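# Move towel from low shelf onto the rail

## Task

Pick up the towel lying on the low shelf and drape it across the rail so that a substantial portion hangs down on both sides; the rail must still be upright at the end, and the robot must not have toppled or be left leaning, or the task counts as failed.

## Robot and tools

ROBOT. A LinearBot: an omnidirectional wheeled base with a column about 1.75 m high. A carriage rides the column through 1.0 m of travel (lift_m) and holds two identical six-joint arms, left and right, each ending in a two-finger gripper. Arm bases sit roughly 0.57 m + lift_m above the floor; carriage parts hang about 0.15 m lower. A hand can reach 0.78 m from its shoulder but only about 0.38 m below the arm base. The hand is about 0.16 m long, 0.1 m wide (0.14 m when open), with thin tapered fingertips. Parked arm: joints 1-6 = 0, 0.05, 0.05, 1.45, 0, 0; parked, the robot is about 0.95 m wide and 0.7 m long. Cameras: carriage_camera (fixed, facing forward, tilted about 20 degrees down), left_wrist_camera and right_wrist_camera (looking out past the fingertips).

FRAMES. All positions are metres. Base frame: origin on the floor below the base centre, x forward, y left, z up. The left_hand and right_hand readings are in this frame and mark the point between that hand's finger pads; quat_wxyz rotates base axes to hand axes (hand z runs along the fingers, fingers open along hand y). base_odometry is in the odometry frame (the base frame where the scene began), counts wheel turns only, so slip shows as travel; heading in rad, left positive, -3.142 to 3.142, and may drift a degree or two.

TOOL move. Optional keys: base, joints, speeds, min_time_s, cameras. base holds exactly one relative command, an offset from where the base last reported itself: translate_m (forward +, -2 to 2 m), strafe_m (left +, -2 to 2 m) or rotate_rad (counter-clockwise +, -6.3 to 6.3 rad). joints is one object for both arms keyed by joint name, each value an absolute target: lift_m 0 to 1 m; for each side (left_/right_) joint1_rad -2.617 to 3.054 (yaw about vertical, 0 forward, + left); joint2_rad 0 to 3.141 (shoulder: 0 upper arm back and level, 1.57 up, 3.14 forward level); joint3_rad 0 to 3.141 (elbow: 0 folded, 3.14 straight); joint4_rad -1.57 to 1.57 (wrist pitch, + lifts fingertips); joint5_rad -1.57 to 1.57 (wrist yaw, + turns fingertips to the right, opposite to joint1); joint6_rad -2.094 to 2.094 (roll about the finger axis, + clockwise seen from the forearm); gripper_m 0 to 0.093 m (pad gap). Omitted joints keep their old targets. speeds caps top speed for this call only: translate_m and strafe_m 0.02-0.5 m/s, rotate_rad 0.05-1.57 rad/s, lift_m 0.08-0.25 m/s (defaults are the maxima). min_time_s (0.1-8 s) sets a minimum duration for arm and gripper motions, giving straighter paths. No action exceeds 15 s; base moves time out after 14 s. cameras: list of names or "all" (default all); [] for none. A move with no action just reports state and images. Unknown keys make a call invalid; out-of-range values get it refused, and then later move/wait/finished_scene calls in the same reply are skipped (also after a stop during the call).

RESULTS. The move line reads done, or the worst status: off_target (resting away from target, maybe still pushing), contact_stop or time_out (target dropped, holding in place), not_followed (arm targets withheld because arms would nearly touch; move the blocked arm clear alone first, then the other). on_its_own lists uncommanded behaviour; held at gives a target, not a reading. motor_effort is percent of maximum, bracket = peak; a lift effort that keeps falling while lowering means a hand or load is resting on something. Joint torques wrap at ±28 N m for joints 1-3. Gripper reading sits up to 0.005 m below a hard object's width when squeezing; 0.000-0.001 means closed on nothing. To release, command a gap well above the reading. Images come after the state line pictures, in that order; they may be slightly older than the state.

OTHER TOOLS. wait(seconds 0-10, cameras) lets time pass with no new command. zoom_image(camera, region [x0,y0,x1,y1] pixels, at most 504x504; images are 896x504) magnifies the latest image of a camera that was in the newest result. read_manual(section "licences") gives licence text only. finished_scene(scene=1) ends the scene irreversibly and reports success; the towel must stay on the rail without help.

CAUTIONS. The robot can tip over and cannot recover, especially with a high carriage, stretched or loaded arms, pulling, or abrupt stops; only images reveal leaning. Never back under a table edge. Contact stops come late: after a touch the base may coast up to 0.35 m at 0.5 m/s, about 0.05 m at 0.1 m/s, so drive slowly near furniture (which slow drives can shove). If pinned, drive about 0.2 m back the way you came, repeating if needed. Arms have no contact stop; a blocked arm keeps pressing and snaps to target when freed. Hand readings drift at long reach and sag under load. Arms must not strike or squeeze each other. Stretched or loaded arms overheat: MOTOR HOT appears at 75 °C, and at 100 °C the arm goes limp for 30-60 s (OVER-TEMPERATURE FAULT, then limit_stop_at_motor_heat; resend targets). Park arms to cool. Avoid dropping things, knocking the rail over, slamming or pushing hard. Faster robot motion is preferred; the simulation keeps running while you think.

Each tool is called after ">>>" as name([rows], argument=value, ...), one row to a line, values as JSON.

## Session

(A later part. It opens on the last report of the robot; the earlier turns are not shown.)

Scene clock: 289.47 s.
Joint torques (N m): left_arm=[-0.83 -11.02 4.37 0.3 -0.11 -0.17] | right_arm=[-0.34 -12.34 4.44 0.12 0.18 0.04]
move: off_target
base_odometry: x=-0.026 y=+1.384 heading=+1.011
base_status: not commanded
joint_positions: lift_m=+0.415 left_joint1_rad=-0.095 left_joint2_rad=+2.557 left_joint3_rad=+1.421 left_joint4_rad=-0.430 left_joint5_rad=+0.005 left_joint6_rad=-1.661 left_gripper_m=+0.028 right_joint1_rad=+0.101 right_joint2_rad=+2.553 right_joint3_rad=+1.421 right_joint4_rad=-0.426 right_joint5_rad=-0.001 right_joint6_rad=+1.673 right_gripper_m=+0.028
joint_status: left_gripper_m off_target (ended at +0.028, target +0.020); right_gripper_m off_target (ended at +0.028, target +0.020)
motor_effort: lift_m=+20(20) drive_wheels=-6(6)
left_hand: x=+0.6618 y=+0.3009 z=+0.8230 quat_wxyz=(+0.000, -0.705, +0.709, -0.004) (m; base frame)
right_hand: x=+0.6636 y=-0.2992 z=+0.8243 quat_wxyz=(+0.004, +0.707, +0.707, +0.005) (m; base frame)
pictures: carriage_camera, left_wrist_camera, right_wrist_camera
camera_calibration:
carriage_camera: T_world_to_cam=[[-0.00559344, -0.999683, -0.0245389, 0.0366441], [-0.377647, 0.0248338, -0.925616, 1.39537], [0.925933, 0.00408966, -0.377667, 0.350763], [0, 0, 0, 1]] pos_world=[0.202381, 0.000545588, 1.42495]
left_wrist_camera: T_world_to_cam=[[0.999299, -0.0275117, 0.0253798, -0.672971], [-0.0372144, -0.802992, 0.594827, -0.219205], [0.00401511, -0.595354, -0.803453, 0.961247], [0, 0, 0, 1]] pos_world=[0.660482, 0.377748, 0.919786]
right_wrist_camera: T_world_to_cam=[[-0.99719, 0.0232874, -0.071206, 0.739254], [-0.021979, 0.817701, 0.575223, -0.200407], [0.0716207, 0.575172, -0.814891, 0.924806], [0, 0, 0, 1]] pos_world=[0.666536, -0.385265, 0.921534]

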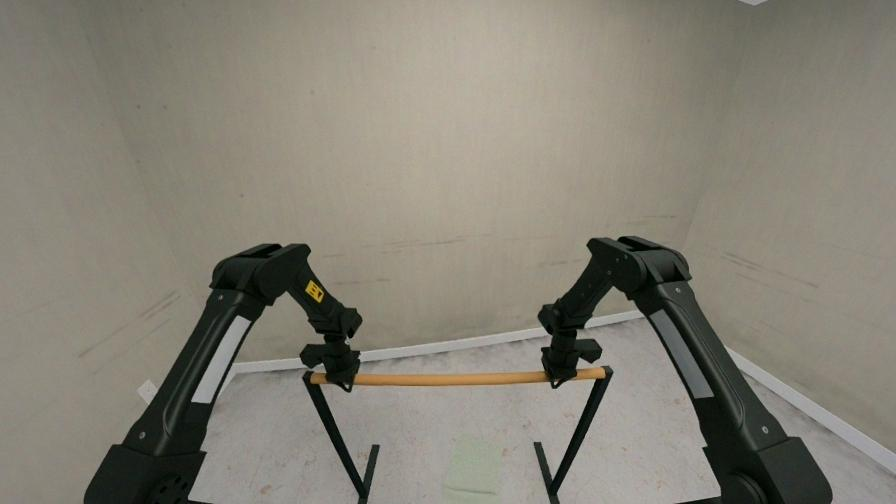

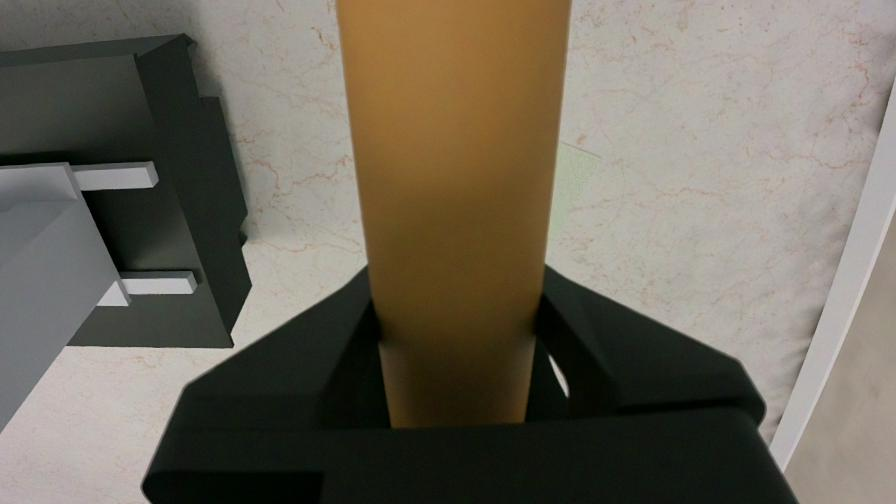

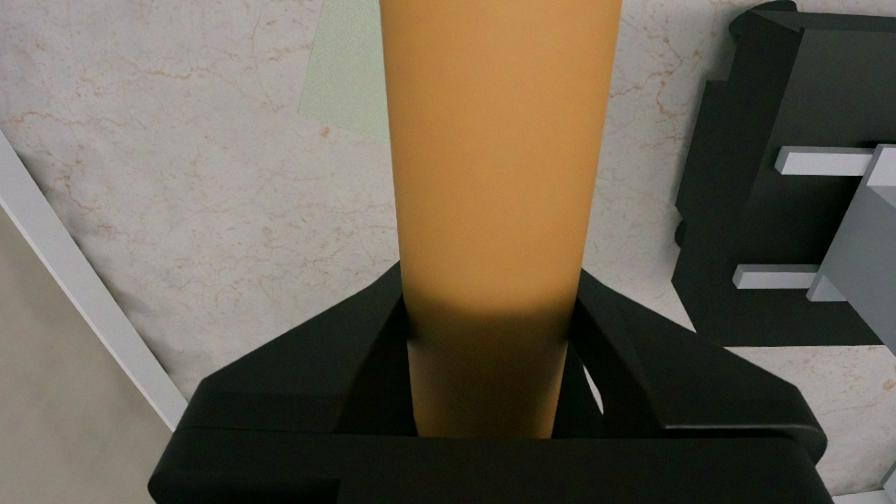

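>>> move(joints={"left_gripper_m": 0.0, "right_gripper_m": 0.0, "lift_m": 0.48}, speeds={"lift_m": 0.08})

Scene clock: 292.50 s.
Joint torques (N m): left_arm=[-0.34 -18.44 5.71 -0.54 -0.11 -0.12] | right_arm=[-0.4 -20.55 5.76 -0.7 0.29 0]
move: off_target
base_odometry: x=-0.026 y=+1.384 heading=+1.011
base_status: not commanded
joint_positions: lift_m=+0.479 left_joint1_rad=-0.100 left_joint2_rad=+2.640 left_joint3_rad=+1.395 left_joint4_rad=-0.370 left_joint5_rad=+0.005 left_joint6_rad=-1.665 left_gripper_m=+0.028 right_joint1_rad=+0.101 right_joint2_rad=+2.648 right_joint3_rad=+1.396 right_joint4_rad=-0.356 right_joint5_rad=-0.010 right_joint6_rad=+1.676 right_gripper_m=+0.028
joint_status: left_gripper_m off_target (ended at +0.028, target +0.000); right_gripper_m off_target (ended at +0.028, target +0.000); the others done
motor_effort: lift_m=+31(34) drive_wheels=-6(6)
left_hand: x=+0.6383 y=+0.3013 z=+0.8519 quat_wxyz=(-0.016, -0.705, +0.709, +0.016) (m; base frame)
right_hand: x=+0.6396 y=-0.2999 z=+0.8493 quat_wxyz=(-0.016, +0.709, +0.705, -0.011) (m; base frame)
pictures: carriage_camera, left_wrist_camera, right_wrist_camera
camera_calibration:
carriage_camera: T_world_to_cam=[[-0.00559344, -0.999683, -0.0245389, 0.0382063], [-0.377647, 0.0248338, -0.925616, 1.4543], [0.925933, 0.00408966, -0.377667, 0.374807], [0, 0, 0, 1]] pos_world=[0.202381, 0.000545588, 1.48861]
left_wrist_camera: T_world_to_cam=[[0.99929, -0.0286727, -0.0244299, -0.607417], [-0.00867946, -0.806355, 0.591369, -0.251253], [-0.0366553, -0.590737, -0.806031, 1.01155], [0, 0, 0, 1]] pos_world=[0.641884, 0.377546, 0.949088]
right_wrist_camera: T_world_to_cam=[[-0.999417, 0.0270595, -0.0208063, 0.676843], [0.0100009, 0.814933, 0.579468, -0.23961], [0.0326359, 0.578923, -0.814729, 0.973225], [0, 0, 0, 1]] pos_world=[0.647083, -0.386471, 0.945844]

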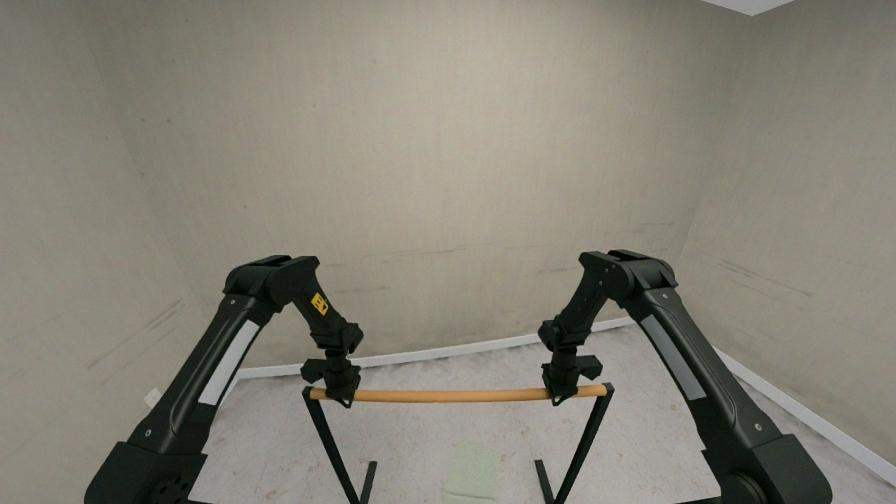

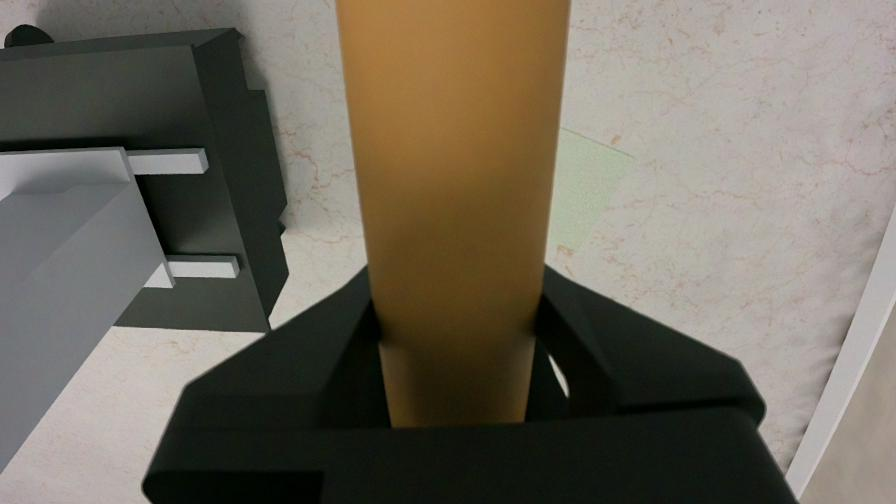

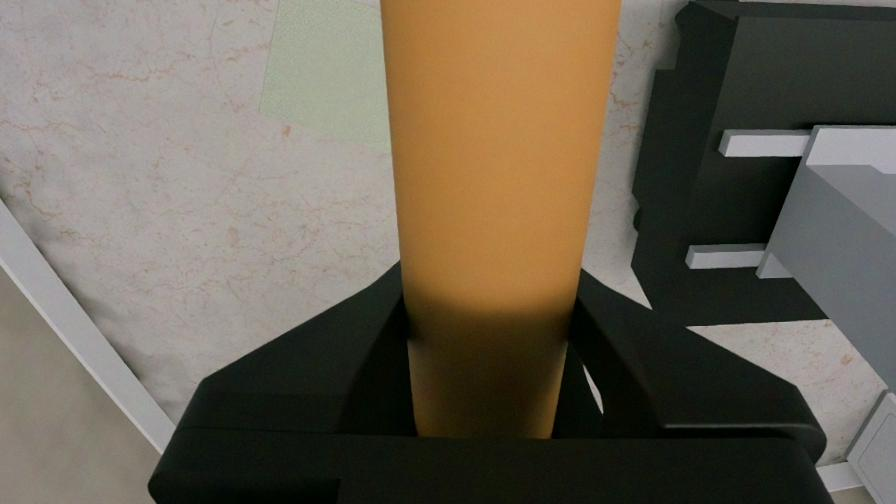

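>>> move(joints={"lift_m": 0.412}, speeds={"lift_m": 0.08}, cameras=[])

>>> move(joints={"left_gripper_m": 0.06, "right_gripper_m": 0.06}, cameras=["carriage_camera"])

Scene clock: 331.87 s.
Joint torques (N m): left_arm=[-0.24 -10.25 5.2 0.53 -0.1 -0.19] | right_arm=[-0.47 -11.58 5.41 0.43 0.25 -0.02]
move: done
base_odometry: x=-0.026 y=+1.384 heading=+1.011
base_status: not commanded
joint_positions: lift_m=+0.413 left_joint1_rad=-0.100 left_joint2_rad=+2.550 left_joint3_rad=+1.409 left_joint4_rad=-0.462 left_joint5_rad=+0.003 left_joint6_rad=-1.660 left_gripper_m=+0.028 right_joint1_rad=+0.102 right_joint2_rad=+2.547 right_joint3_rad=+1.408 right_joint4_rad=-0.464 right_joint5_rad=-0.007 right_joint6_rad=+1.679 right_gripper_m=+0.028
joint_status: all done
motor_effort: lift_m=+16(26) drive_wheels=+6(6)
left_hand: x=+0.6500 y=+0.3004 z=+0.8210 quat_wxyz=(-0.012, -0.703, +0.711, +0.012) (m; base frame)
right_hand: x=+0.6502 y=-0.2989 z=+0.8221 quat_wxyz=(-0.013, +0.709, +0.705, -0.011) (m; base frame)
pictures: none
No camera images: "cameras" was empty.

Scene clock: 332.50 s.
Joint torques (N m): left_arm=[-0.29 -10.33 5.03 0.46 -0.1 -0.16] | right_arm=[-0.5 -11.75 5.18 0.32 0.22 -0.02]
move: done
base_odometry: x=-0.026 y=+1.384 heading=+1.011
base_status: not commanded
joint_positions: lift_m=+0.413 left_joint1_rad=-0.100 left_joint2_rad=+2.551 left_joint3_rad=+1.412 left_joint4_rad=-0.451 left_joint5_rad=+0.003 left_joint6_rad=-1.663 left_gripper_m=+0.060 right_joint1_rad=+0.102 right_joint2_rad=+2.548 right_joint3_rad=+1.412 right_joint4_rad=-0.448 right_joint5_rad=-0.006 right_joint6_rad=+1.679 right_gripper_m=+0.060
joint_status: all done
motor_effort: lift_m=+18(18) drive_wheels=-5(7)
left_hand: x=+0.6540 y=+0.3000 z=+0.8209 quat_wxyz=(-0.007, -0.704, +0.710, +0.007) (m; base frame)
right_hand: x=+0.6555 y=-0.2984 z=+0.8221 quat_wxyz=(-0.007, +0.709, +0.705, -0.003) (m; base frame)
pictures: carriage_camera
camera_calibration:
carriage_camera: T_world_to_cam=[[-0.00559344, -0.999683, -0.0245389, 0.0365757], [-0.377647, 0.0248338, -0.925616, 1.39279], [0.925933, 0.00408966, -0.377667, 0.349711], [0, 0, 0, 1]] pos_world=[0.202381, 0.000545588, 1.42216]

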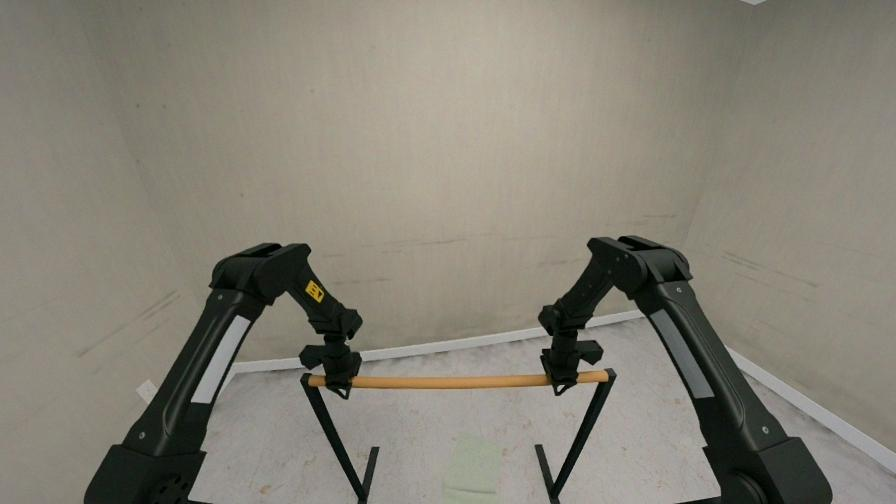

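>>> move(joints={"lift_m":0.58}, cameras=["carriage_camera"])

>>> move(base={"translate_m":-0.5}, cameras=["carriage_camera"])

Scene clock: 357.97 s.
Joint torques (N m): left_arm=[-0.25 -10.97 4.6 0.45 -0.1 -0.15] | right_arm=[-0.38 -12.3 4.78 0.25 0.23 -0.03]
move: done
base_odometry: x=-0.026 y=+1.384 heading=+1.011
base_status: not commanded
joint_positions: lift_m=+0.580 left_joint1_rad=-0.100 left_joint2_rad=+2.558 left_joint3_rad=+1.417 left_joint4_rad=-0.448 left_joint5_rad=+0.003 left_joint6_rad=-1.663 left_gripper_m=+0.060 right_joint1_rad=+0.102 right_joint2_rad=+2.554 right_joint3_rad=+1.417 right_joint4_rad=-0.444 right_joint5_rad=-0.006 right_joint6_rad=+1.679 right_gripper_m=+0.060
joint_status: all done
motor_effort: lift_m=+24(30) drive_wheels=-5(5)
left_hand: x=+0.6551 y=+0.2999 z=+0.9864 quat_wxyz=(-0.007, -0.704, +0.710, +0.006) (m; base frame)
right_hand: x=+0.6567 y=-0.2984 z=+0.9877 quat_wxyz=(-0.006, +0.709, +0.705, -0.003) (m; base frame)
pictures: carriage_camera
camera_calibration:
carriage_camera: T_world_to_cam=[[-0.00559344, -0.999683, -0.0245389, 0.0406787], [-0.377647, 0.0248338, -0.925616, 1.54756], [0.925933, 0.00408966, -0.377667, 0.412859], [0, 0, 0, 1]] pos_world=[0.202381, 0.000545588, 1.58937]

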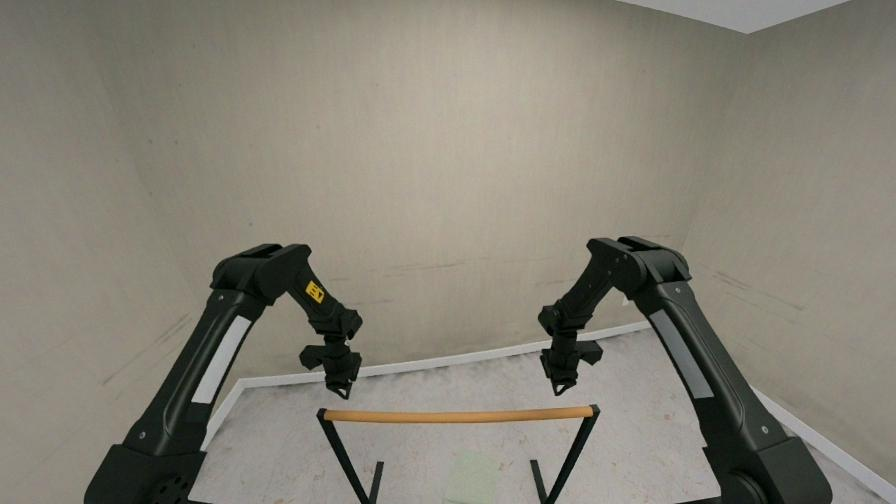

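Scene clock: 361.07 s.
Joint torques (N m): left_arm=[-0.31 -10.85 4.57 0.4 -0.09 -0.14] | right_arm=[-0.47 -12.38 4.85 0.16 0.22 -0.02]
move: done
base_odometry: x=-0.291 y=+0.960 heading=+1.012
base_status: done
joint_positions: lift_m=+0.580 left_joint1_rad=-0.100 left_joint2_rad=+2.558 left_joint3_rad=+1.417 left_joint4_rad=-0.444 left_joint5_rad=+0.003 left_joint6_rad=-1.663 left_gripper_m=+0.060 right_joint1_rad=+0.102 right_joint2_rad=+2.554 right_joint3_rad=+1.417 right_joint4_rad=-0.439 right_joint5_rad=-0.005 right_joint6_rad=+1.679 right_gripper_m=+0.060
joint_status: not commanded
motor_effort: lift_m=+24(25) drive_wheels=-6(19)
left_hand: x=+0.6560 y=+0.2998 z=+0.9864 quat_wxyz=(-0.006, -0.704, +0.710, +0.004) (m; base frame)
right_hand: x=+0.6580 y=-0.2985 z=+0.9877 quat_wxyz=(-0.004, +0.709, +0.705, -0.001) (m; base frame)
pictures: carriage_camera
camera_calibration:
carriage_camera: T_world_to_cam=[[-0.00559344, -0.999683, -0.0245389, 0.0406787], [-0.377647, 0.0248338, -0.925616, 1.54756], [0.925933, 0.00408966, -0.377667, 0.412859], [0, 0, 0, 1]] pos_world=[0.202381, 0.000545588, 1.58937]

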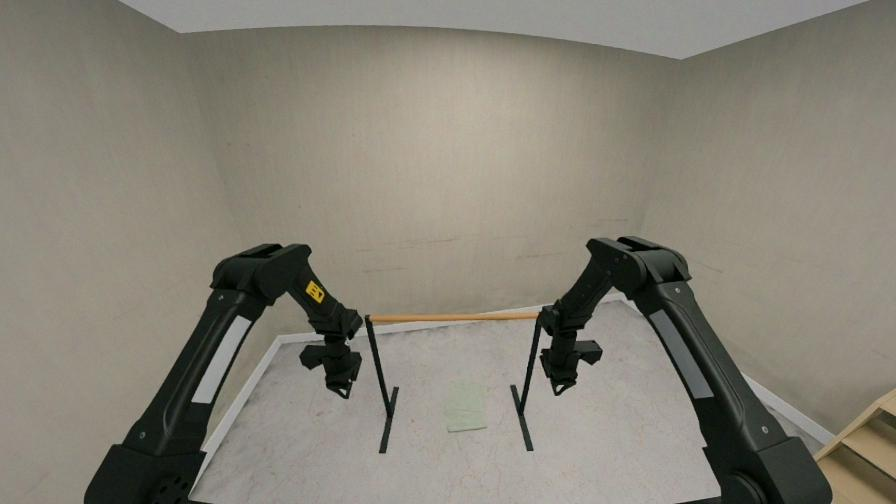

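>>> move(joints={"lift_m":0.3,"left_joint1_rad":0,"left_joint2_rad":0.05,"left_joint3_rad":0.05,"left_joint4_rad":1.45,"left_joint6_rad":0,"right_joint1_rad":0,"right_joint2_rad":0.05,"right_joint3_rad":0.05,"right_joint4_rad":1.45,"right_joint6_rad":0}, base={"rotate_rad":-1.2}, cameras=["carriage_camera"])

>>> move(base={"rotate_rad":-1.3}, cameras=["carriage_camera"])

>>> move(base={"rotate_rad":-1.4}, cameras=["carriage_camera"])

>>> move(base={"rotate_rad":-1.2}, cameras=["carriage_camera"])

Scene clock: 367.57 s.
Joint torques (N m): left_arm=[-0.72 2.8 4.72 0.05 0.05 -0.01] | right_arm=[-0.1 2.97 4.86 -0.14 0.05 -0.07]
move: done
base_odometry: x=-0.291 y=+0.960 heading=-0.188
base_status: done
joint_positions: lift_m=+0.300 left_joint1_rad=+0.005 left_joint2_rad=+0.065 left_joint3_rad=+0.068 left_joint4_rad=+1.436 left_joint5_rad=+0.001 left_joint6_rad=-0.007 left_gripper_m=+0.060 right_joint1_rad=-0.001 right_joint2_rad=+0.064 right_joint3_rad=+0.069 right_joint4_rad=+1.447 right_joint5_rad=+0.001 right_joint6_rad=+0.010 right_gripper_m=+0.060
joint_status: all done
motor_effort: lift_m=+19(20) drive_wheels=+7(15)
left_hand: x=+0.2984 y=+0.3397 z=+1.3267 quat_wxyz=(+0.998, +0.000, +0.066, -0.001) (m; base frame)
right_hand: x=+0.2950 y=-0.3400 z=+1.3273 quat_wxyz=(+0.998, +0.001, +0.059, +0.004) (m; base frame)
pictures: carriage_camera
camera_calibration:
carriage_camera: T_world_to_cam=[[-0.00559344, -0.999683, -0.0245389, 0.0338233], [-0.377647, 0.0248338, -0.925616, 1.28897], [0.925933, 0.00408966, -0.377667, 0.30735], [0, 0, 0, 1]] pos_world=[0.202381, 0.000545588, 1.31]

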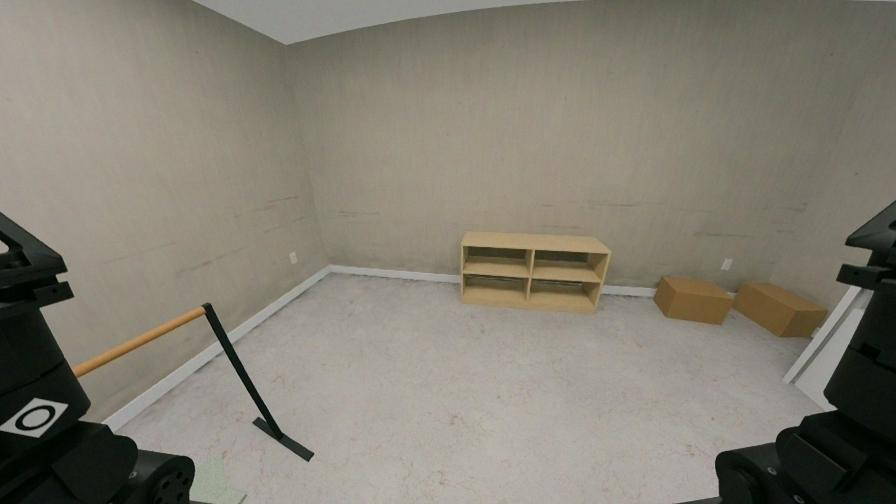

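Scene clock: 370.40 s.
Joint torques (N m): left_arm=[-0.75 2.86 4.98 0.04 0.03 0.01] | right_arm=[-0.02 2.97 4.89 -0.13 0.05 -0.05]
move: done
base_odometry: x=-0.290 y=+0.960 heading=-1.488
base_status: done
joint_positions: lift_m=+0.300 left_joint1_rad=+0.005 left_joint2_rad=+0.065 left_joint3_rad=+0.065 left_joint4_rad=+1.437 left_joint5_rad=+0.001 left_joint6_rad=-0.007 left_gripper_m=+0.060 right_joint1_rad=-0.001 right_joint2_rad=+0.064 right_joint3_rad=+0.069 right_joint4_rad=+1.447 right_joint5_rad=+0.001 right_joint6_rad=+0.010 right_gripper_m=+0.060
joint_status: not commanded
motor_effort: lift_m=+19(20) drive_wheels=+7(15)
left_hand: x=+0.2989 y=+0.3397 z=+1.3259 quat_wxyz=(+0.998, +0.000, +0.067, -0.001) (m; base frame)
right_hand: x=+0.2950 y=-0.3400 z=+1.3273 quat_wxyz=(+0.998, +0.001, +0.059, +0.004) (m; base frame)
pictures: carriage_camera
camera_calibration:
carriage_camera: T_world_to_cam=[[-0.00559344, -0.999683, -0.0245389, 0.0338233], [-0.377647, 0.0248338, -0.925616, 1.28897], [0.925933, 0.00408966, -0.377667, 0.30735], [0, 0, 0, 1]] pos_world=[0.202381, 0.000545588, 1.31]

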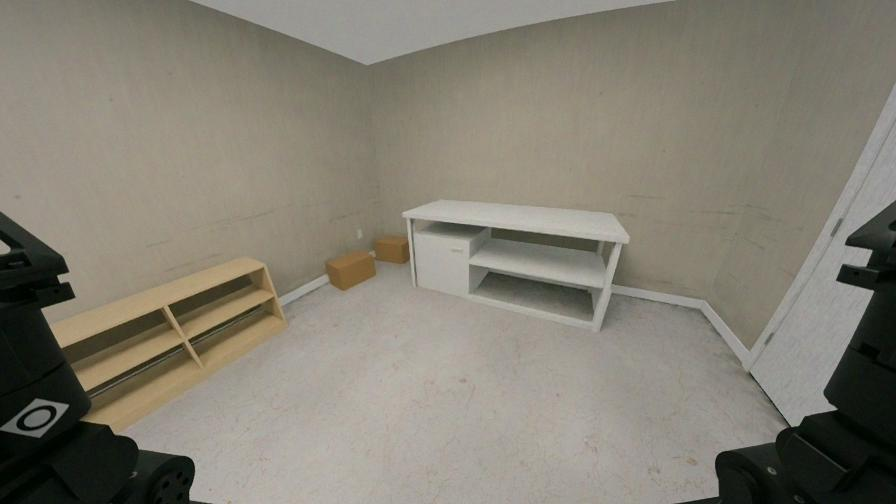

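Scene clock: 373.33 s.
Joint torques (N m): left_arm=[-0.73 2.74 4.98 0.03 0.06 0.01] | right_arm=[-0.06 3.04 4.93 -0.15 0.05 -0.05]
move: done
base_odometry: x=-0.290 y=+0.960 heading=-2.887
base_status: done
joint_positions: lift_m=+0.300 left_joint1_rad=+0.005 left_joint2_rad=+0.065 left_joint3_rad=+0.065 left_joint4_rad=+1.438 left_joint5_rad=+0.001 left_joint6_rad=-0.007 left_gripper_m=+0.060 right_joint1_rad=-0.001 right_joint2_rad=+0.064 right_joint3_rad=+0.069 right_joint4_rad=+1.447 right_joint5_rad=+0.001 right_joint6_rad=+0.010 right_gripper_m=+0.060
joint_status: not commanded
motor_effort: lift_m=+19(20) drive_wheels=+7(15)
left_hand: x=+0.2987 y=+0.3397 z=+1.3260 quat_wxyz=(+0.998, +0.000, +0.066, -0.001) (m; base frame)
right_hand: x=+0.2950 y=-0.3400 z=+1.3273 quat_wxyz=(+0.998, +0.001, +0.059, +0.004) (m; base frame)
pictures: carriage_camera
camera_calibration:
carriage_camera: T_world_to_cam=[[-0.00559344, -0.999683, -0.0245389, 0.0338233], [-0.377647, 0.0248338, -0.925616, 1.28897], [0.925933, 0.00408966, -0.377667, 0.30735], [0, 0, 0, 1]] pos_world=[0.202381, 0.000545588, 1.31]

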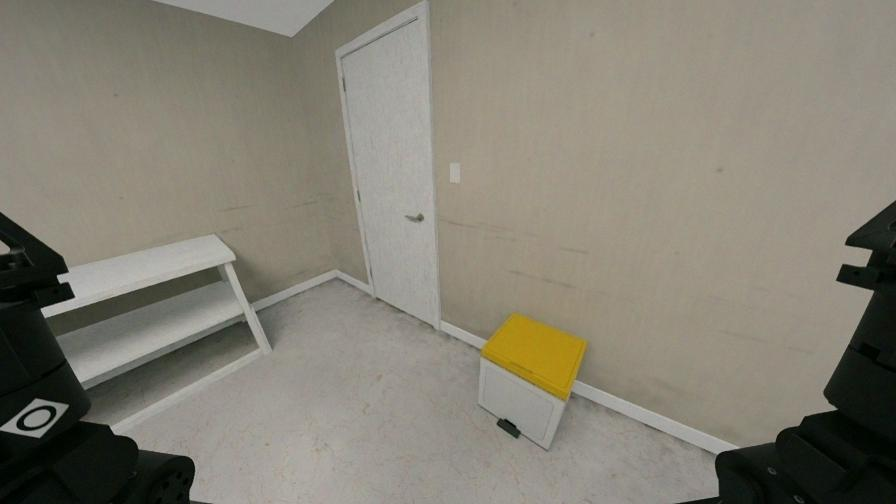

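Scene clock: 376.07 s.
Joint torques (N m): left_arm=[-0.76 2.78 4.96 0.01 0.02 0] | right_arm=[-0.09 3 4.82 -0.13 0.06 -0.04]
move: done
base_odometry: x=-0.291 y=+0.960 heading=+2.197
base_status: done
joint_positions: lift_m=+0.300 left_joint1_rad=+0.005 left_joint2_rad=+0.065 left_joint3_rad=+0.065 left_joint4_rad=+1.439 left_joint5_rad=+0.001 left_joint6_rad=-0.007 left_gripper_m=+0.060 right_joint1_rad=-0.001 right_joint2_rad=+0.064 right_joint3_rad=+0.069 right_joint4_rad=+1.447 right_joint5_rad=+0.001 right_joint6_rad=+0.010 right_gripper_m=+0.060
joint_status: not commanded
motor_effort: lift_m=+20(20) drive_wheels=+7(14)
left_hand: x=+0.2984 y=+0.3397 z=+1.3260 quat_wxyz=(+0.998, +0.000, +0.066, -0.001) (m; base frame)
right_hand: x=+0.2950 y=-0.3400 z=+1.3273 quat_wxyz=(+0.998, +0.001, +0.059, +0.004) (m; base frame)
pictures: carriage_camera
camera_calibration:
carriage_camera: T_world_to_cam=[[-0.00559344, -0.999683, -0.0245389, 0.0338233], [-0.377647, 0.0248338, -0.925616, 1.28897], [0.925933, 0.00408966, -0.377667, 0.30735], [0, 0, 0, 1]] pos_world=[0.202381, 0.000545588, 1.31]

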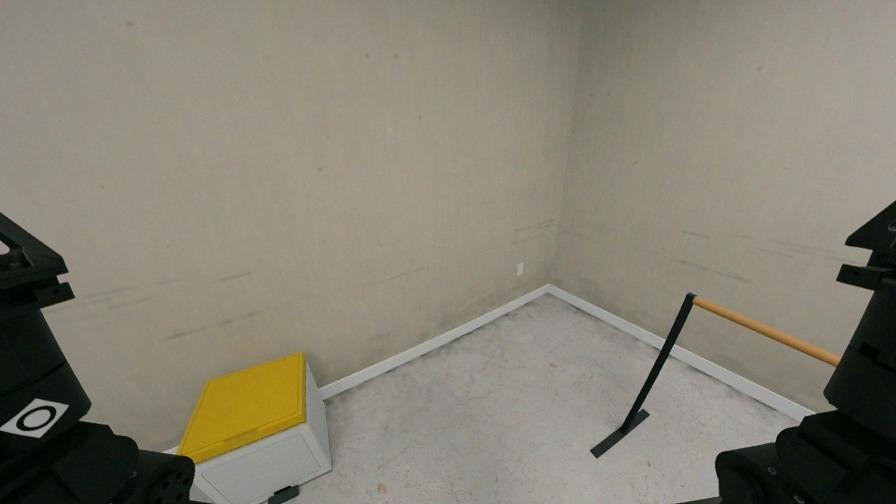

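>>> move(base={"rotate_rad":-1.186}, joints={"lift_m":0.58,"left_joint1_rad":-0.1,"left_joint2_rad":2.58,"left_joint3_rad":1.419,"left_joint4_rad":-0.436,"left_joint6_rad":-1.67,"right_joint1_rad":0.1,"right_joint2_rad":2.58,"right_joint3_rad":1.419,"right_joint4_rad":-0.436,"right_joint6_rad":1.67}, min_time_s=2, cameras=[])

>>> move(base={"strafe_m":-0.07}, cameras=["carriage_camera"])

>>> zoom_image(camera="carriage_camera", region=[340, 290, 600, 480])

Scene clock: 420.30 s.
Joint torques (N m): left_arm=[-0.17 -10.22 5 0.22 -0.04 -0.16] | right_arm=[0.36 -11.52 5.56 0.08 0.17 0.17]
move: done
base_odometry: x=-0.291 y=+0.960 heading=+1.011
base_status: done
joint_positions: lift_m=+0.580 left_joint1_rad=-0.101 left_joint2_rad=+2.549 left_joint3_rad=+1.413 left_joint4_rad=-0.415 left_joint5_rad=-0.001 left_joint6_rad=-1.662 left_gripper_m=+0.060 right_joint1_rad=+0.095 right_joint2_rad=+2.546 right_joint3_rad=+1.408 right_joint4_rad=-0.422 right_joint5_rad=+0.001 right_joint6_rad=+1.660 right_gripper_m=+0.060
joint_status: all done
motor_effort: lift_m=+24(30) drive_wheels=+8(20)
left_hand: x=+0.6642 y=+0.2991 z=+0.9893 quat_wxyz=(+0.007, -0.704, +0.711, -0.008) (m; base frame)
right_hand: x=+0.6611 y=-0.3019 z=+0.9895 quat_wxyz=(+0.004, +0.705, +0.709, +0.004) (m; base frame)
pictures: none
No camera images: "cameras" was empty.

Scene clock: 421.73 s.
Joint torques (N m): left_arm=[0.08 -10.29 4.9 0.22 -0.04 -0.15] | right_arm=[0.27 -11.59 5.27 0.11 0.16 0.18]
move: done
base_odometry: x=-0.231 y=+0.923 heading=+1.010
base_status: done
joint_positions: lift_m=+0.580 left_joint1_rad=-0.104 left_joint2_rad=+2.549 left_joint3_rad=+1.413 left_joint4_rad=-0.419 left_joint5_rad=-0.001 left_joint6_rad=-1.663 left_gripper_m=+0.060 right_joint1_rad=+0.096 right_joint2_rad=+2.546 right_joint3_rad=+1.411 right_joint4_rad=-0.423 right_joint5_rad=+0.001 right_joint6_rad=+1.660 right_gripper_m=+0.060
joint_status: not commanded
motor_effort: lift_m=+24(24) drive_wheels=-7(18)
left_hand: x=+0.6632 y=+0.2982 z=+0.9893 quat_wxyz=(+0.006, -0.703, +0.711, -0.006) (m; base frame)
right_hand: x=+0.6623 y=-0.3017 z=+0.9901 quat_wxyz=(+0.004, +0.705, +0.709, +0.005) (m; base frame)
pictures: carriage_camera
camera_calibration:
carriage_camera: T_world_to_cam=[[-0.00559344, -0.999683, -0.0245389, 0.0406813], [-0.377647, 0.0248338, -0.925616, 1.54766], [0.925933, 0.00408966, -0.377667, 0.412899], [0, 0, 0, 1]] pos_world=[0.202381, 0.000545588, 1.58947]

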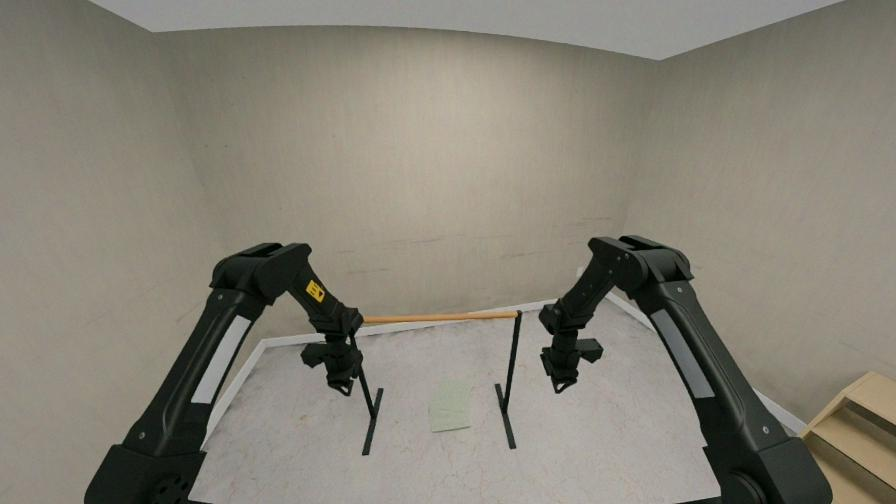

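Scaled by 1.938 from the camera's 896x504 image, which has a finer 1280x720 frame.

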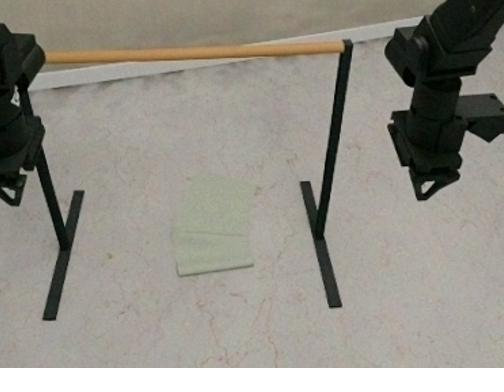

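>>> move(base={"translate_m":0.495}, speeds={"translate_m":0.3}, cameras=["carriage_camera","right_wrist_camera","left_wrist_camera"])

Scene clock: 428.13 s.
Joint torques (N m): left_arm=[0.02 -10.33 4.97 0.27 -0.06 -0.16] | right_arm=[0.39 -11.66 5.31 0.13 0.16 0.18]
move: done
base_odometry: x=+0.033 y=+1.341 heading=+1.009
base_status: done
joint_positions: lift_m=+0.580 left_joint1_rad=-0.104 left_joint2_rad=+2.549 left_joint3_rad=+1.413 left_joint4_rad=-0.424 left_joint5_rad=-0.001 left_joint6_rad=-1.663 left_gripper_m=+0.060 right_joint1_rad=+0.096 right_joint2_rad=+2.546 right_joint3_rad=+1.412 right_joint4_rad=-0.427 right_joint5_rad=+0.001 right_joint6_rad=+1.660 right_gripper_m=+0.060
joint_status: not commanded
motor_effort: lift_m=+24(24) drive_wheels=-6(15)
left_hand: x=+0.6619 y=+0.2983 z=+0.9893 quat_wxyz=(+0.004, -0.703, +0.711, -0.004) (m; base frame)
right_hand: x=+0.6616 y=-0.3017 z=+0.9901 quat_wxyz=(+0.003, +0.705, +0.709, +0.003) (m; base frame)
pictures: carriage_camera, left_wrist_camera, right_wrist_camera
camera_calibration:
carriage_camera: T_world_to_cam=[[-0.00559344, -0.999683, -0.0245389, 0.0406813], [-0.377647, 0.0248338, -0.925616, 1.54766], [0.925933, 0.00408966, -0.377667, 0.412899], [0, 0, 0, 1]] pos_world=[0.202381, 0.000545588, 1.58947]
left_wrist_camera: T_world_to_cam=[[0.998884, -0.0348593, 0.0318775, -0.681287], [-0.046959, -0.805919, 0.59016, -0.308288], [0.00511813, -0.590998, -0.806657, 1.09443], [0, 0, 0, 1]] pos_world=[0.660448, 0.374603, 1.08649]
right_wrist_camera: T_world_to_cam=[[-0.997535, 0.0159618, -0.0683331, 0.744294], [-0.0262245, 0.818432, 0.574004, -0.289558], [0.0650882, 0.574381, -0.815996, 1.06677], [0, 0, 0, 1]] pos_world=[0.665432, -0.387629, 1.08755]

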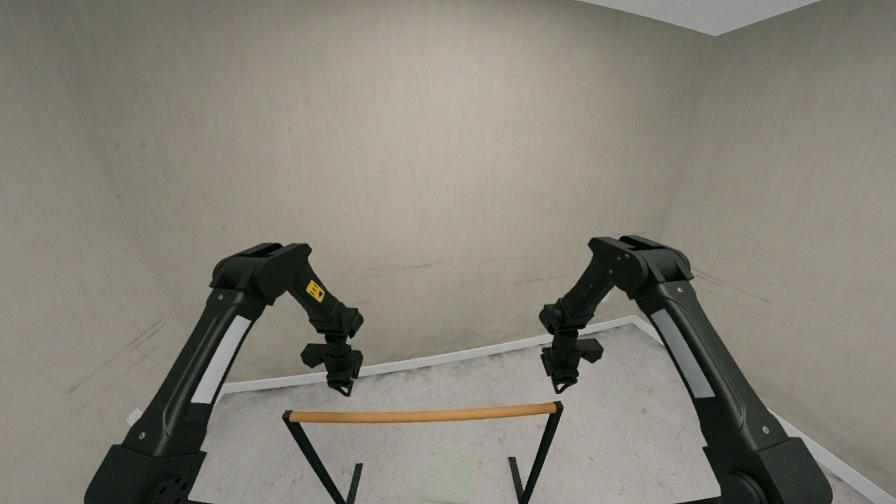

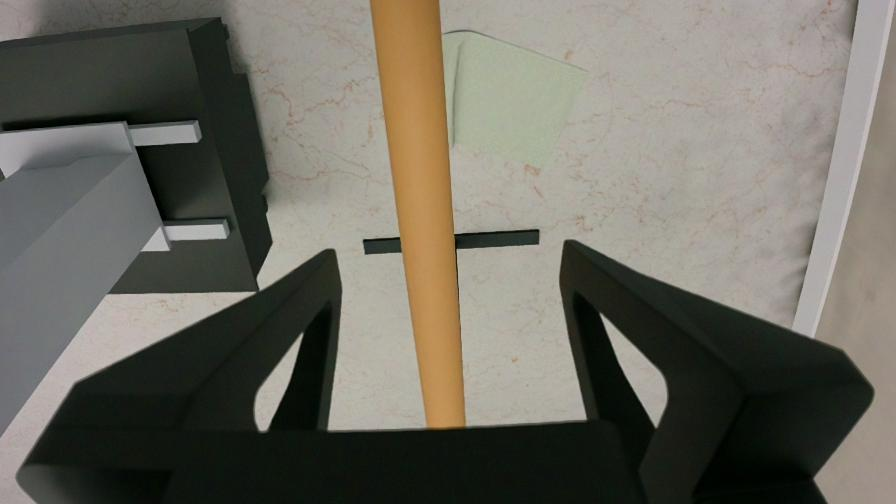

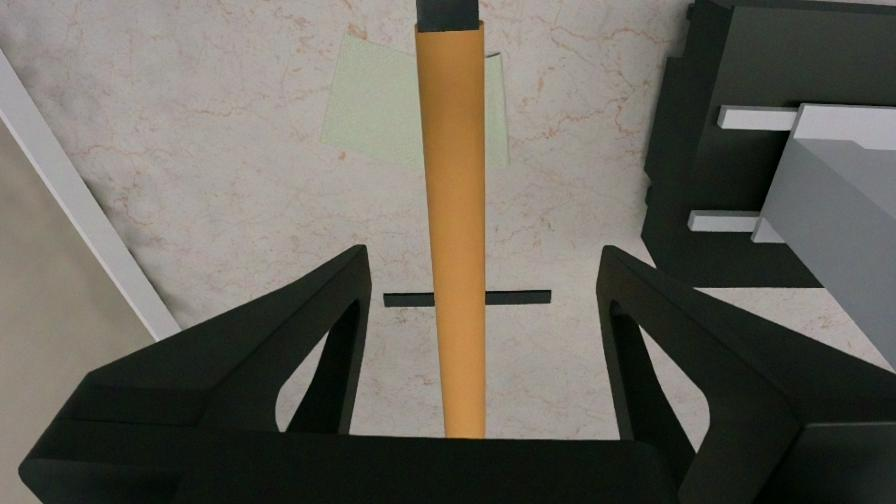

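>>> move(joints={"lift_m":0.412}, cameras=[])

>>> move(joints={"left_gripper_m":0,"right_gripper_m":0}, cameras=[])

>>> move(joints={"lift_m":0.57}, speeds={"lift_m":0.1}, cameras=["carriage_camera"])

Scene clock: 432.50 s.
Joint torques (N m): left_arm=[0.09 -10.85 4.57 0.32 -0.06 -0.14] | right_arm=[0.2 -12.21 4.79 0.14 0.16 0.16]
move: done
base_odometry: x=+0.033 y=+1.341 heading=+1.009
base_status: not commanded
joint_positions: lift_m=+0.412 left_joint1_rad=-0.104 left_joint2_rad=+2.557 left_joint3_rad=+1.417 left_joint4_rad=-0.433 left_joint5_rad=+0.000 left_joint6_rad=-1.663 left_gripper_m=+0.060 right_joint1_rad=+0.096 right_joint2_rad=+2.552 right_joint3_rad=+1.417 right_joint4_rad=-0.428 right_joint5_rad=+0.001 right_joint6_rad=+1.660 right_gripper_m=+0.060
joint_status: all done
motor_effort: lift_m=+20(20) drive_wheels=+6(7)
left_hand: x=+0.6591 y=+0.2985 z=+0.8193 quat_wxyz=(+0.000, -0.703, +0.711, +0.001) (m; base frame)
right_hand: x=+0.6618 y=-0.3017 z=+0.8210 quat_wxyz=(+0.003, +0.705, +0.709, +0.003) (m; base frame)
pictures: none
No camera images: "cameras" was empty.

Scene clock: 433.13 s.
Joint torques (N m): left_arm=[0.06 -10.85 4.88 0.66 -0.09 0.12] | right_arm=[0.24 -12.22 4.23 -0.06 0.17 0.31]
move: off_target
base_odometry: x=+0.033 y=+1.341 heading=+1.009
base_status: not commanded
joint_positions: lift_m=+0.412 left_joint1_rad=-0.104 left_joint2_rad=+2.557 left_joint3_rad=+1.412 left_joint4_rad=-0.475 left_joint5_rad=+0.002 left_joint6_rad=-1.691 left_gripper_m=+0.027 right_joint1_rad=+0.096 right_joint2_rad=+2.552 right_joint3_rad=+1.424 right_joint4_rad=-0.406 right_joint5_rad=+0.000 right_joint6_rad=+1.646 right_gripper_m=+0.028
joint_status: left_gripper_m off_target (ended at +0.027, target +0.000); right_gripper_m off_target (ended at +0.028, target +0.000)
motor_effort: lift_m=+20(20) drive_wheels=+6(6)
left_hand: x=+0.6463 y=+0.2994 z=+0.8188 quat_wxyz=(-0.016, -0.713, +0.701, +0.019) (m; base frame)
right_hand: x=+0.6703 y=-0.3008 z=+0.8223 quat_wxyz=(+0.012, +0.700, +0.714, +0.014) (m; base frame)
pictures: none
No camera images: "cameras" was empty.

Scene clock: 435.23 s.
Joint torques (N m): left_arm=[-0.02 -20.67 5.85 -0.79 -0.31 0.09] | right_arm=[-0.7 -18.97 5.33 -0.75 0.05 0.23]
move: done
base_odometry: x=+0.033 y=+1.341 heading=+1.009
base_status: not commanded
joint_positions: lift_m=+0.569 left_joint1_rad=-0.104 left_joint2_rad=+2.668 left_joint3_rad=+1.389 left_joint4_rad=-0.345 left_joint5_rad=+0.022 left_joint6_rad=-1.688 left_gripper_m=+0.027 right_joint1_rad=+0.103 right_joint2_rad=+2.629 right_joint3_rad=+1.404 right_joint4_rad=-0.341 right_joint5_rad=+0.015 right_joint6_rad=+1.657 right_gripper_m=+0.028
joint_status: all done
motor_effort: lift_m=+30(34) drive_wheels=+7(7)
left_hand: x=+0.6320 y=+0.2975 z=+0.9313 quat_wxyz=(-0.025, -0.711, +0.702, +0.014) (m; base frame)
right_hand: x=+0.6538 y=-0.3021 z=+0.9472 quat_wxyz=(+0.007, +0.701, +0.713, -0.003) (m; base frame)
pictures: carriage_camera
camera_calibration:
carriage_camera: T_world_to_cam=[[-0.00559344, -0.999683, -0.0245389, 0.0404163], [-0.377647, 0.0248338, -0.925616, 1.53766], [0.925933, 0.00408966, -0.377667, 0.40882], [0, 0, 0, 1]] pos_world=[0.202381, 0.000545588, 1.57867]

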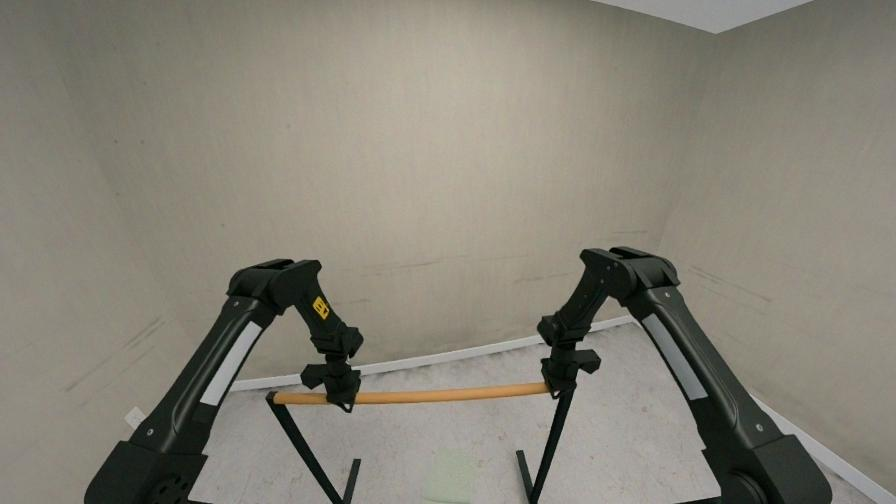

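>>> move(base={"translate_m":-0.09}, speeds={"translate_m":0.15}, cameras=[])

>>> move(base={"strafe_m":0.52}, speeds={"strafe_m":0.2}, cameras=[])

>>> move(base={"rotate_rad":-1.424}, speeds={"rotate_rad":0.4}, cameras=["carriage_camera","left_wrist_camera"])

Scene clock: 439.93 s.
Joint torques (N m): left_arm=[0.01 -20.57 6.17 -0.51 -0.32 0.11] | right_arm=[-0.5 -18.86 5.33 -0.53 0.07 0.22]
move: done
base_odometry: x=-0.015 y=+1.266 heading=+1.010
base_status: done
joint_positions: lift_m=+0.569 left_joint1_rad=-0.104 left_joint2_rad=+2.668 left_joint3_rad=+1.386 left_joint4_rad=-0.383 left_joint5_rad=+0.025 left_joint6_rad=-1.688 left_gripper_m=+0.027 right_joint1_rad=+0.103 right_joint2_rad=+2.629 right_joint3_rad=+1.402 right_joint4_rad=-0.379 right_joint5_rad=+0.012 right_joint6_rad=+1.657 right_gripper_m=+0.028
joint_status: not commanded
motor_effort: lift_m=+30(31) drive_wheels=-11(16)
left_hand: x=+0.6211 y=+0.2981 z=+0.9316 quat_wxyz=(-0.039, -0.711, +0.701, +0.029) (m; base frame)
right_hand: x=+0.6431 y=-0.3026 z=+0.9470 quat_wxyz=(-0.007, +0.701, +0.713, -0.018) (m; base frame)
pictures: none
No camera images: "cameras" was empty.

Scene clock: 443.63 s.
Joint torques (N m): left_arm=[-0.25 -20.78 6.06 -0.75 -0.3 0.08] | right_arm=[-0.99 -18.85 5.56 -0.72 0.04 0.15]
move: done
base_odometry: x=-0.455 y=+1.543 heading=+1.010
base_status: done
joint_positions: lift_m=+0.569 left_joint1_rad=-0.101 left_joint2_rad=+2.668 left_joint3_rad=+1.386 left_joint4_rad=-0.352 left_joint5_rad=+0.022 left_joint6_rad=-1.685 left_gripper_m=+0.027 right_joint1_rad=+0.108 right_joint2_rad=+2.629 right_joint3_rad=+1.402 right_joint4_rad=-0.346 right_joint5_rad=+0.015 right_joint6_rad=+1.661 right_gripper_m=+0.028
joint_status: not commanded
motor_effort: lift_m=+30(31) drive_wheels=-1(15)
left_hand: x=+0.6290 y=+0.2991 z=+0.9310 quat_wxyz=(-0.028, -0.712, +0.702, +0.018) (m; base frame)
right_hand: x=+0.6510 y=-0.3004 z=+0.9469 quat_wxyz=(+0.005, +0.701, +0.713, -0.006) (m; base frame)
pictures: none
No camera images: "cameras" was empty.

Scene clock: 448.13 s.
Joint torques (N m): left_arm=[0.12 -20.78 6.12 -0.8 -0.29 0.12] | right_arm=[-0.43 -18.82 5.52 -0.7 0.03 0.23]
move: done
base_odometry: x=-0.455 y=+1.543 heading=-0.414
base_status: done
joint_positions: lift_m=+0.569 left_joint1_rad=-0.105 left_joint2_rad=+2.668 left_joint3_rad=+1.386 left_joint4_rad=-0.348 left_joint5_rad=+0.022 left_joint6_rad=-1.689 left_gripper_m=+0.027 right_joint1_rad=+0.101 right_joint2_rad=+2.629 right_joint3_rad=+1.402 right_joint4_rad=-0.345 right_joint5_rad=+0.015 right_joint6_rad=+1.655 right_gripper_m=+0.028
joint_status: not commanded
motor_effort: lift_m=+30(31) drive_wheels=+10(17)
left_hand: x=+0.6297 y=+0.2973 z=+0.9309 quat_wxyz=(-0.027, -0.711, +0.702, +0.016) (m; base frame)
right_hand: x=+0.6516 y=-0.3030 z=+0.9469 quat_wxyz=(+0.006, +0.701, +0.713, -0.005) (m; base frame)
pictures: carriage_camera, left_wrist_camera
camera_calibration:
carriage_camera: T_world_to_cam=[[-0.00559344, -0.999683, -0.0245389, 0.0404163], [-0.377647, 0.0248338, -0.925616, 1.53766], [0.925933, 0.00408966, -0.377667, 0.40882], [0, 0, 0, 1]] pos_world=[0.202381, 0.000545588, 1.57867]
left_wrist_camera: T_world_to_cam=[[0.999132, -0.00959182, -0.0405418, -0.587583], [0.0168151, -0.797503, 0.603081, -0.330873], [-0.0381169, -0.603239, -0.796649, 1.06848], [0, 0, 0, 1]] pos_world=[0.633364, 0.375038, 1.02692]

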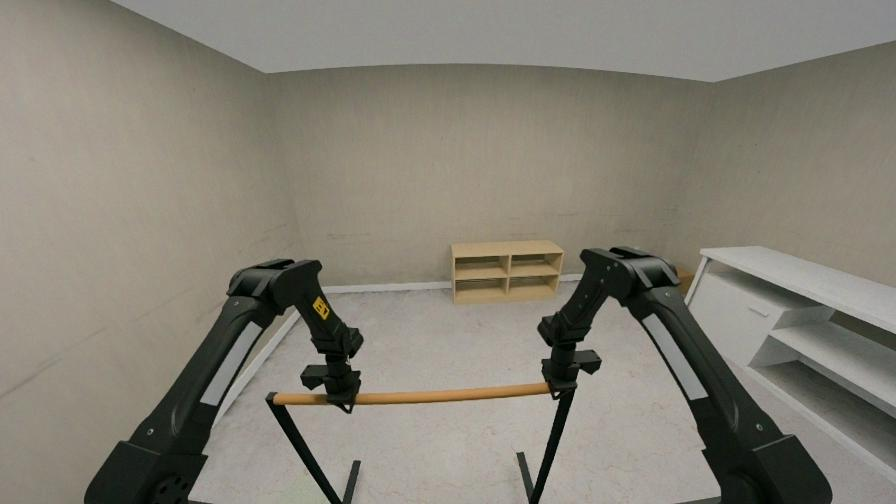

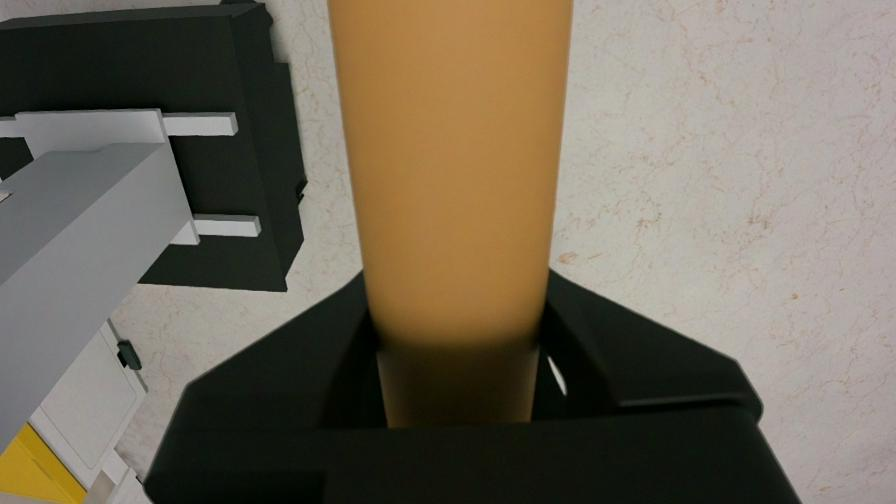

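>>> zoom_image(camera="carriage_camera", region=[200, 400, 400, 504])

Scaled by 2.520 from the camera's 896x504 image, which has a finer 1280x720 frame.

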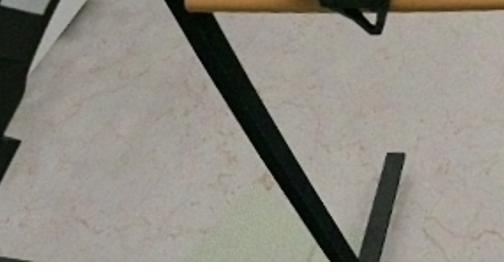

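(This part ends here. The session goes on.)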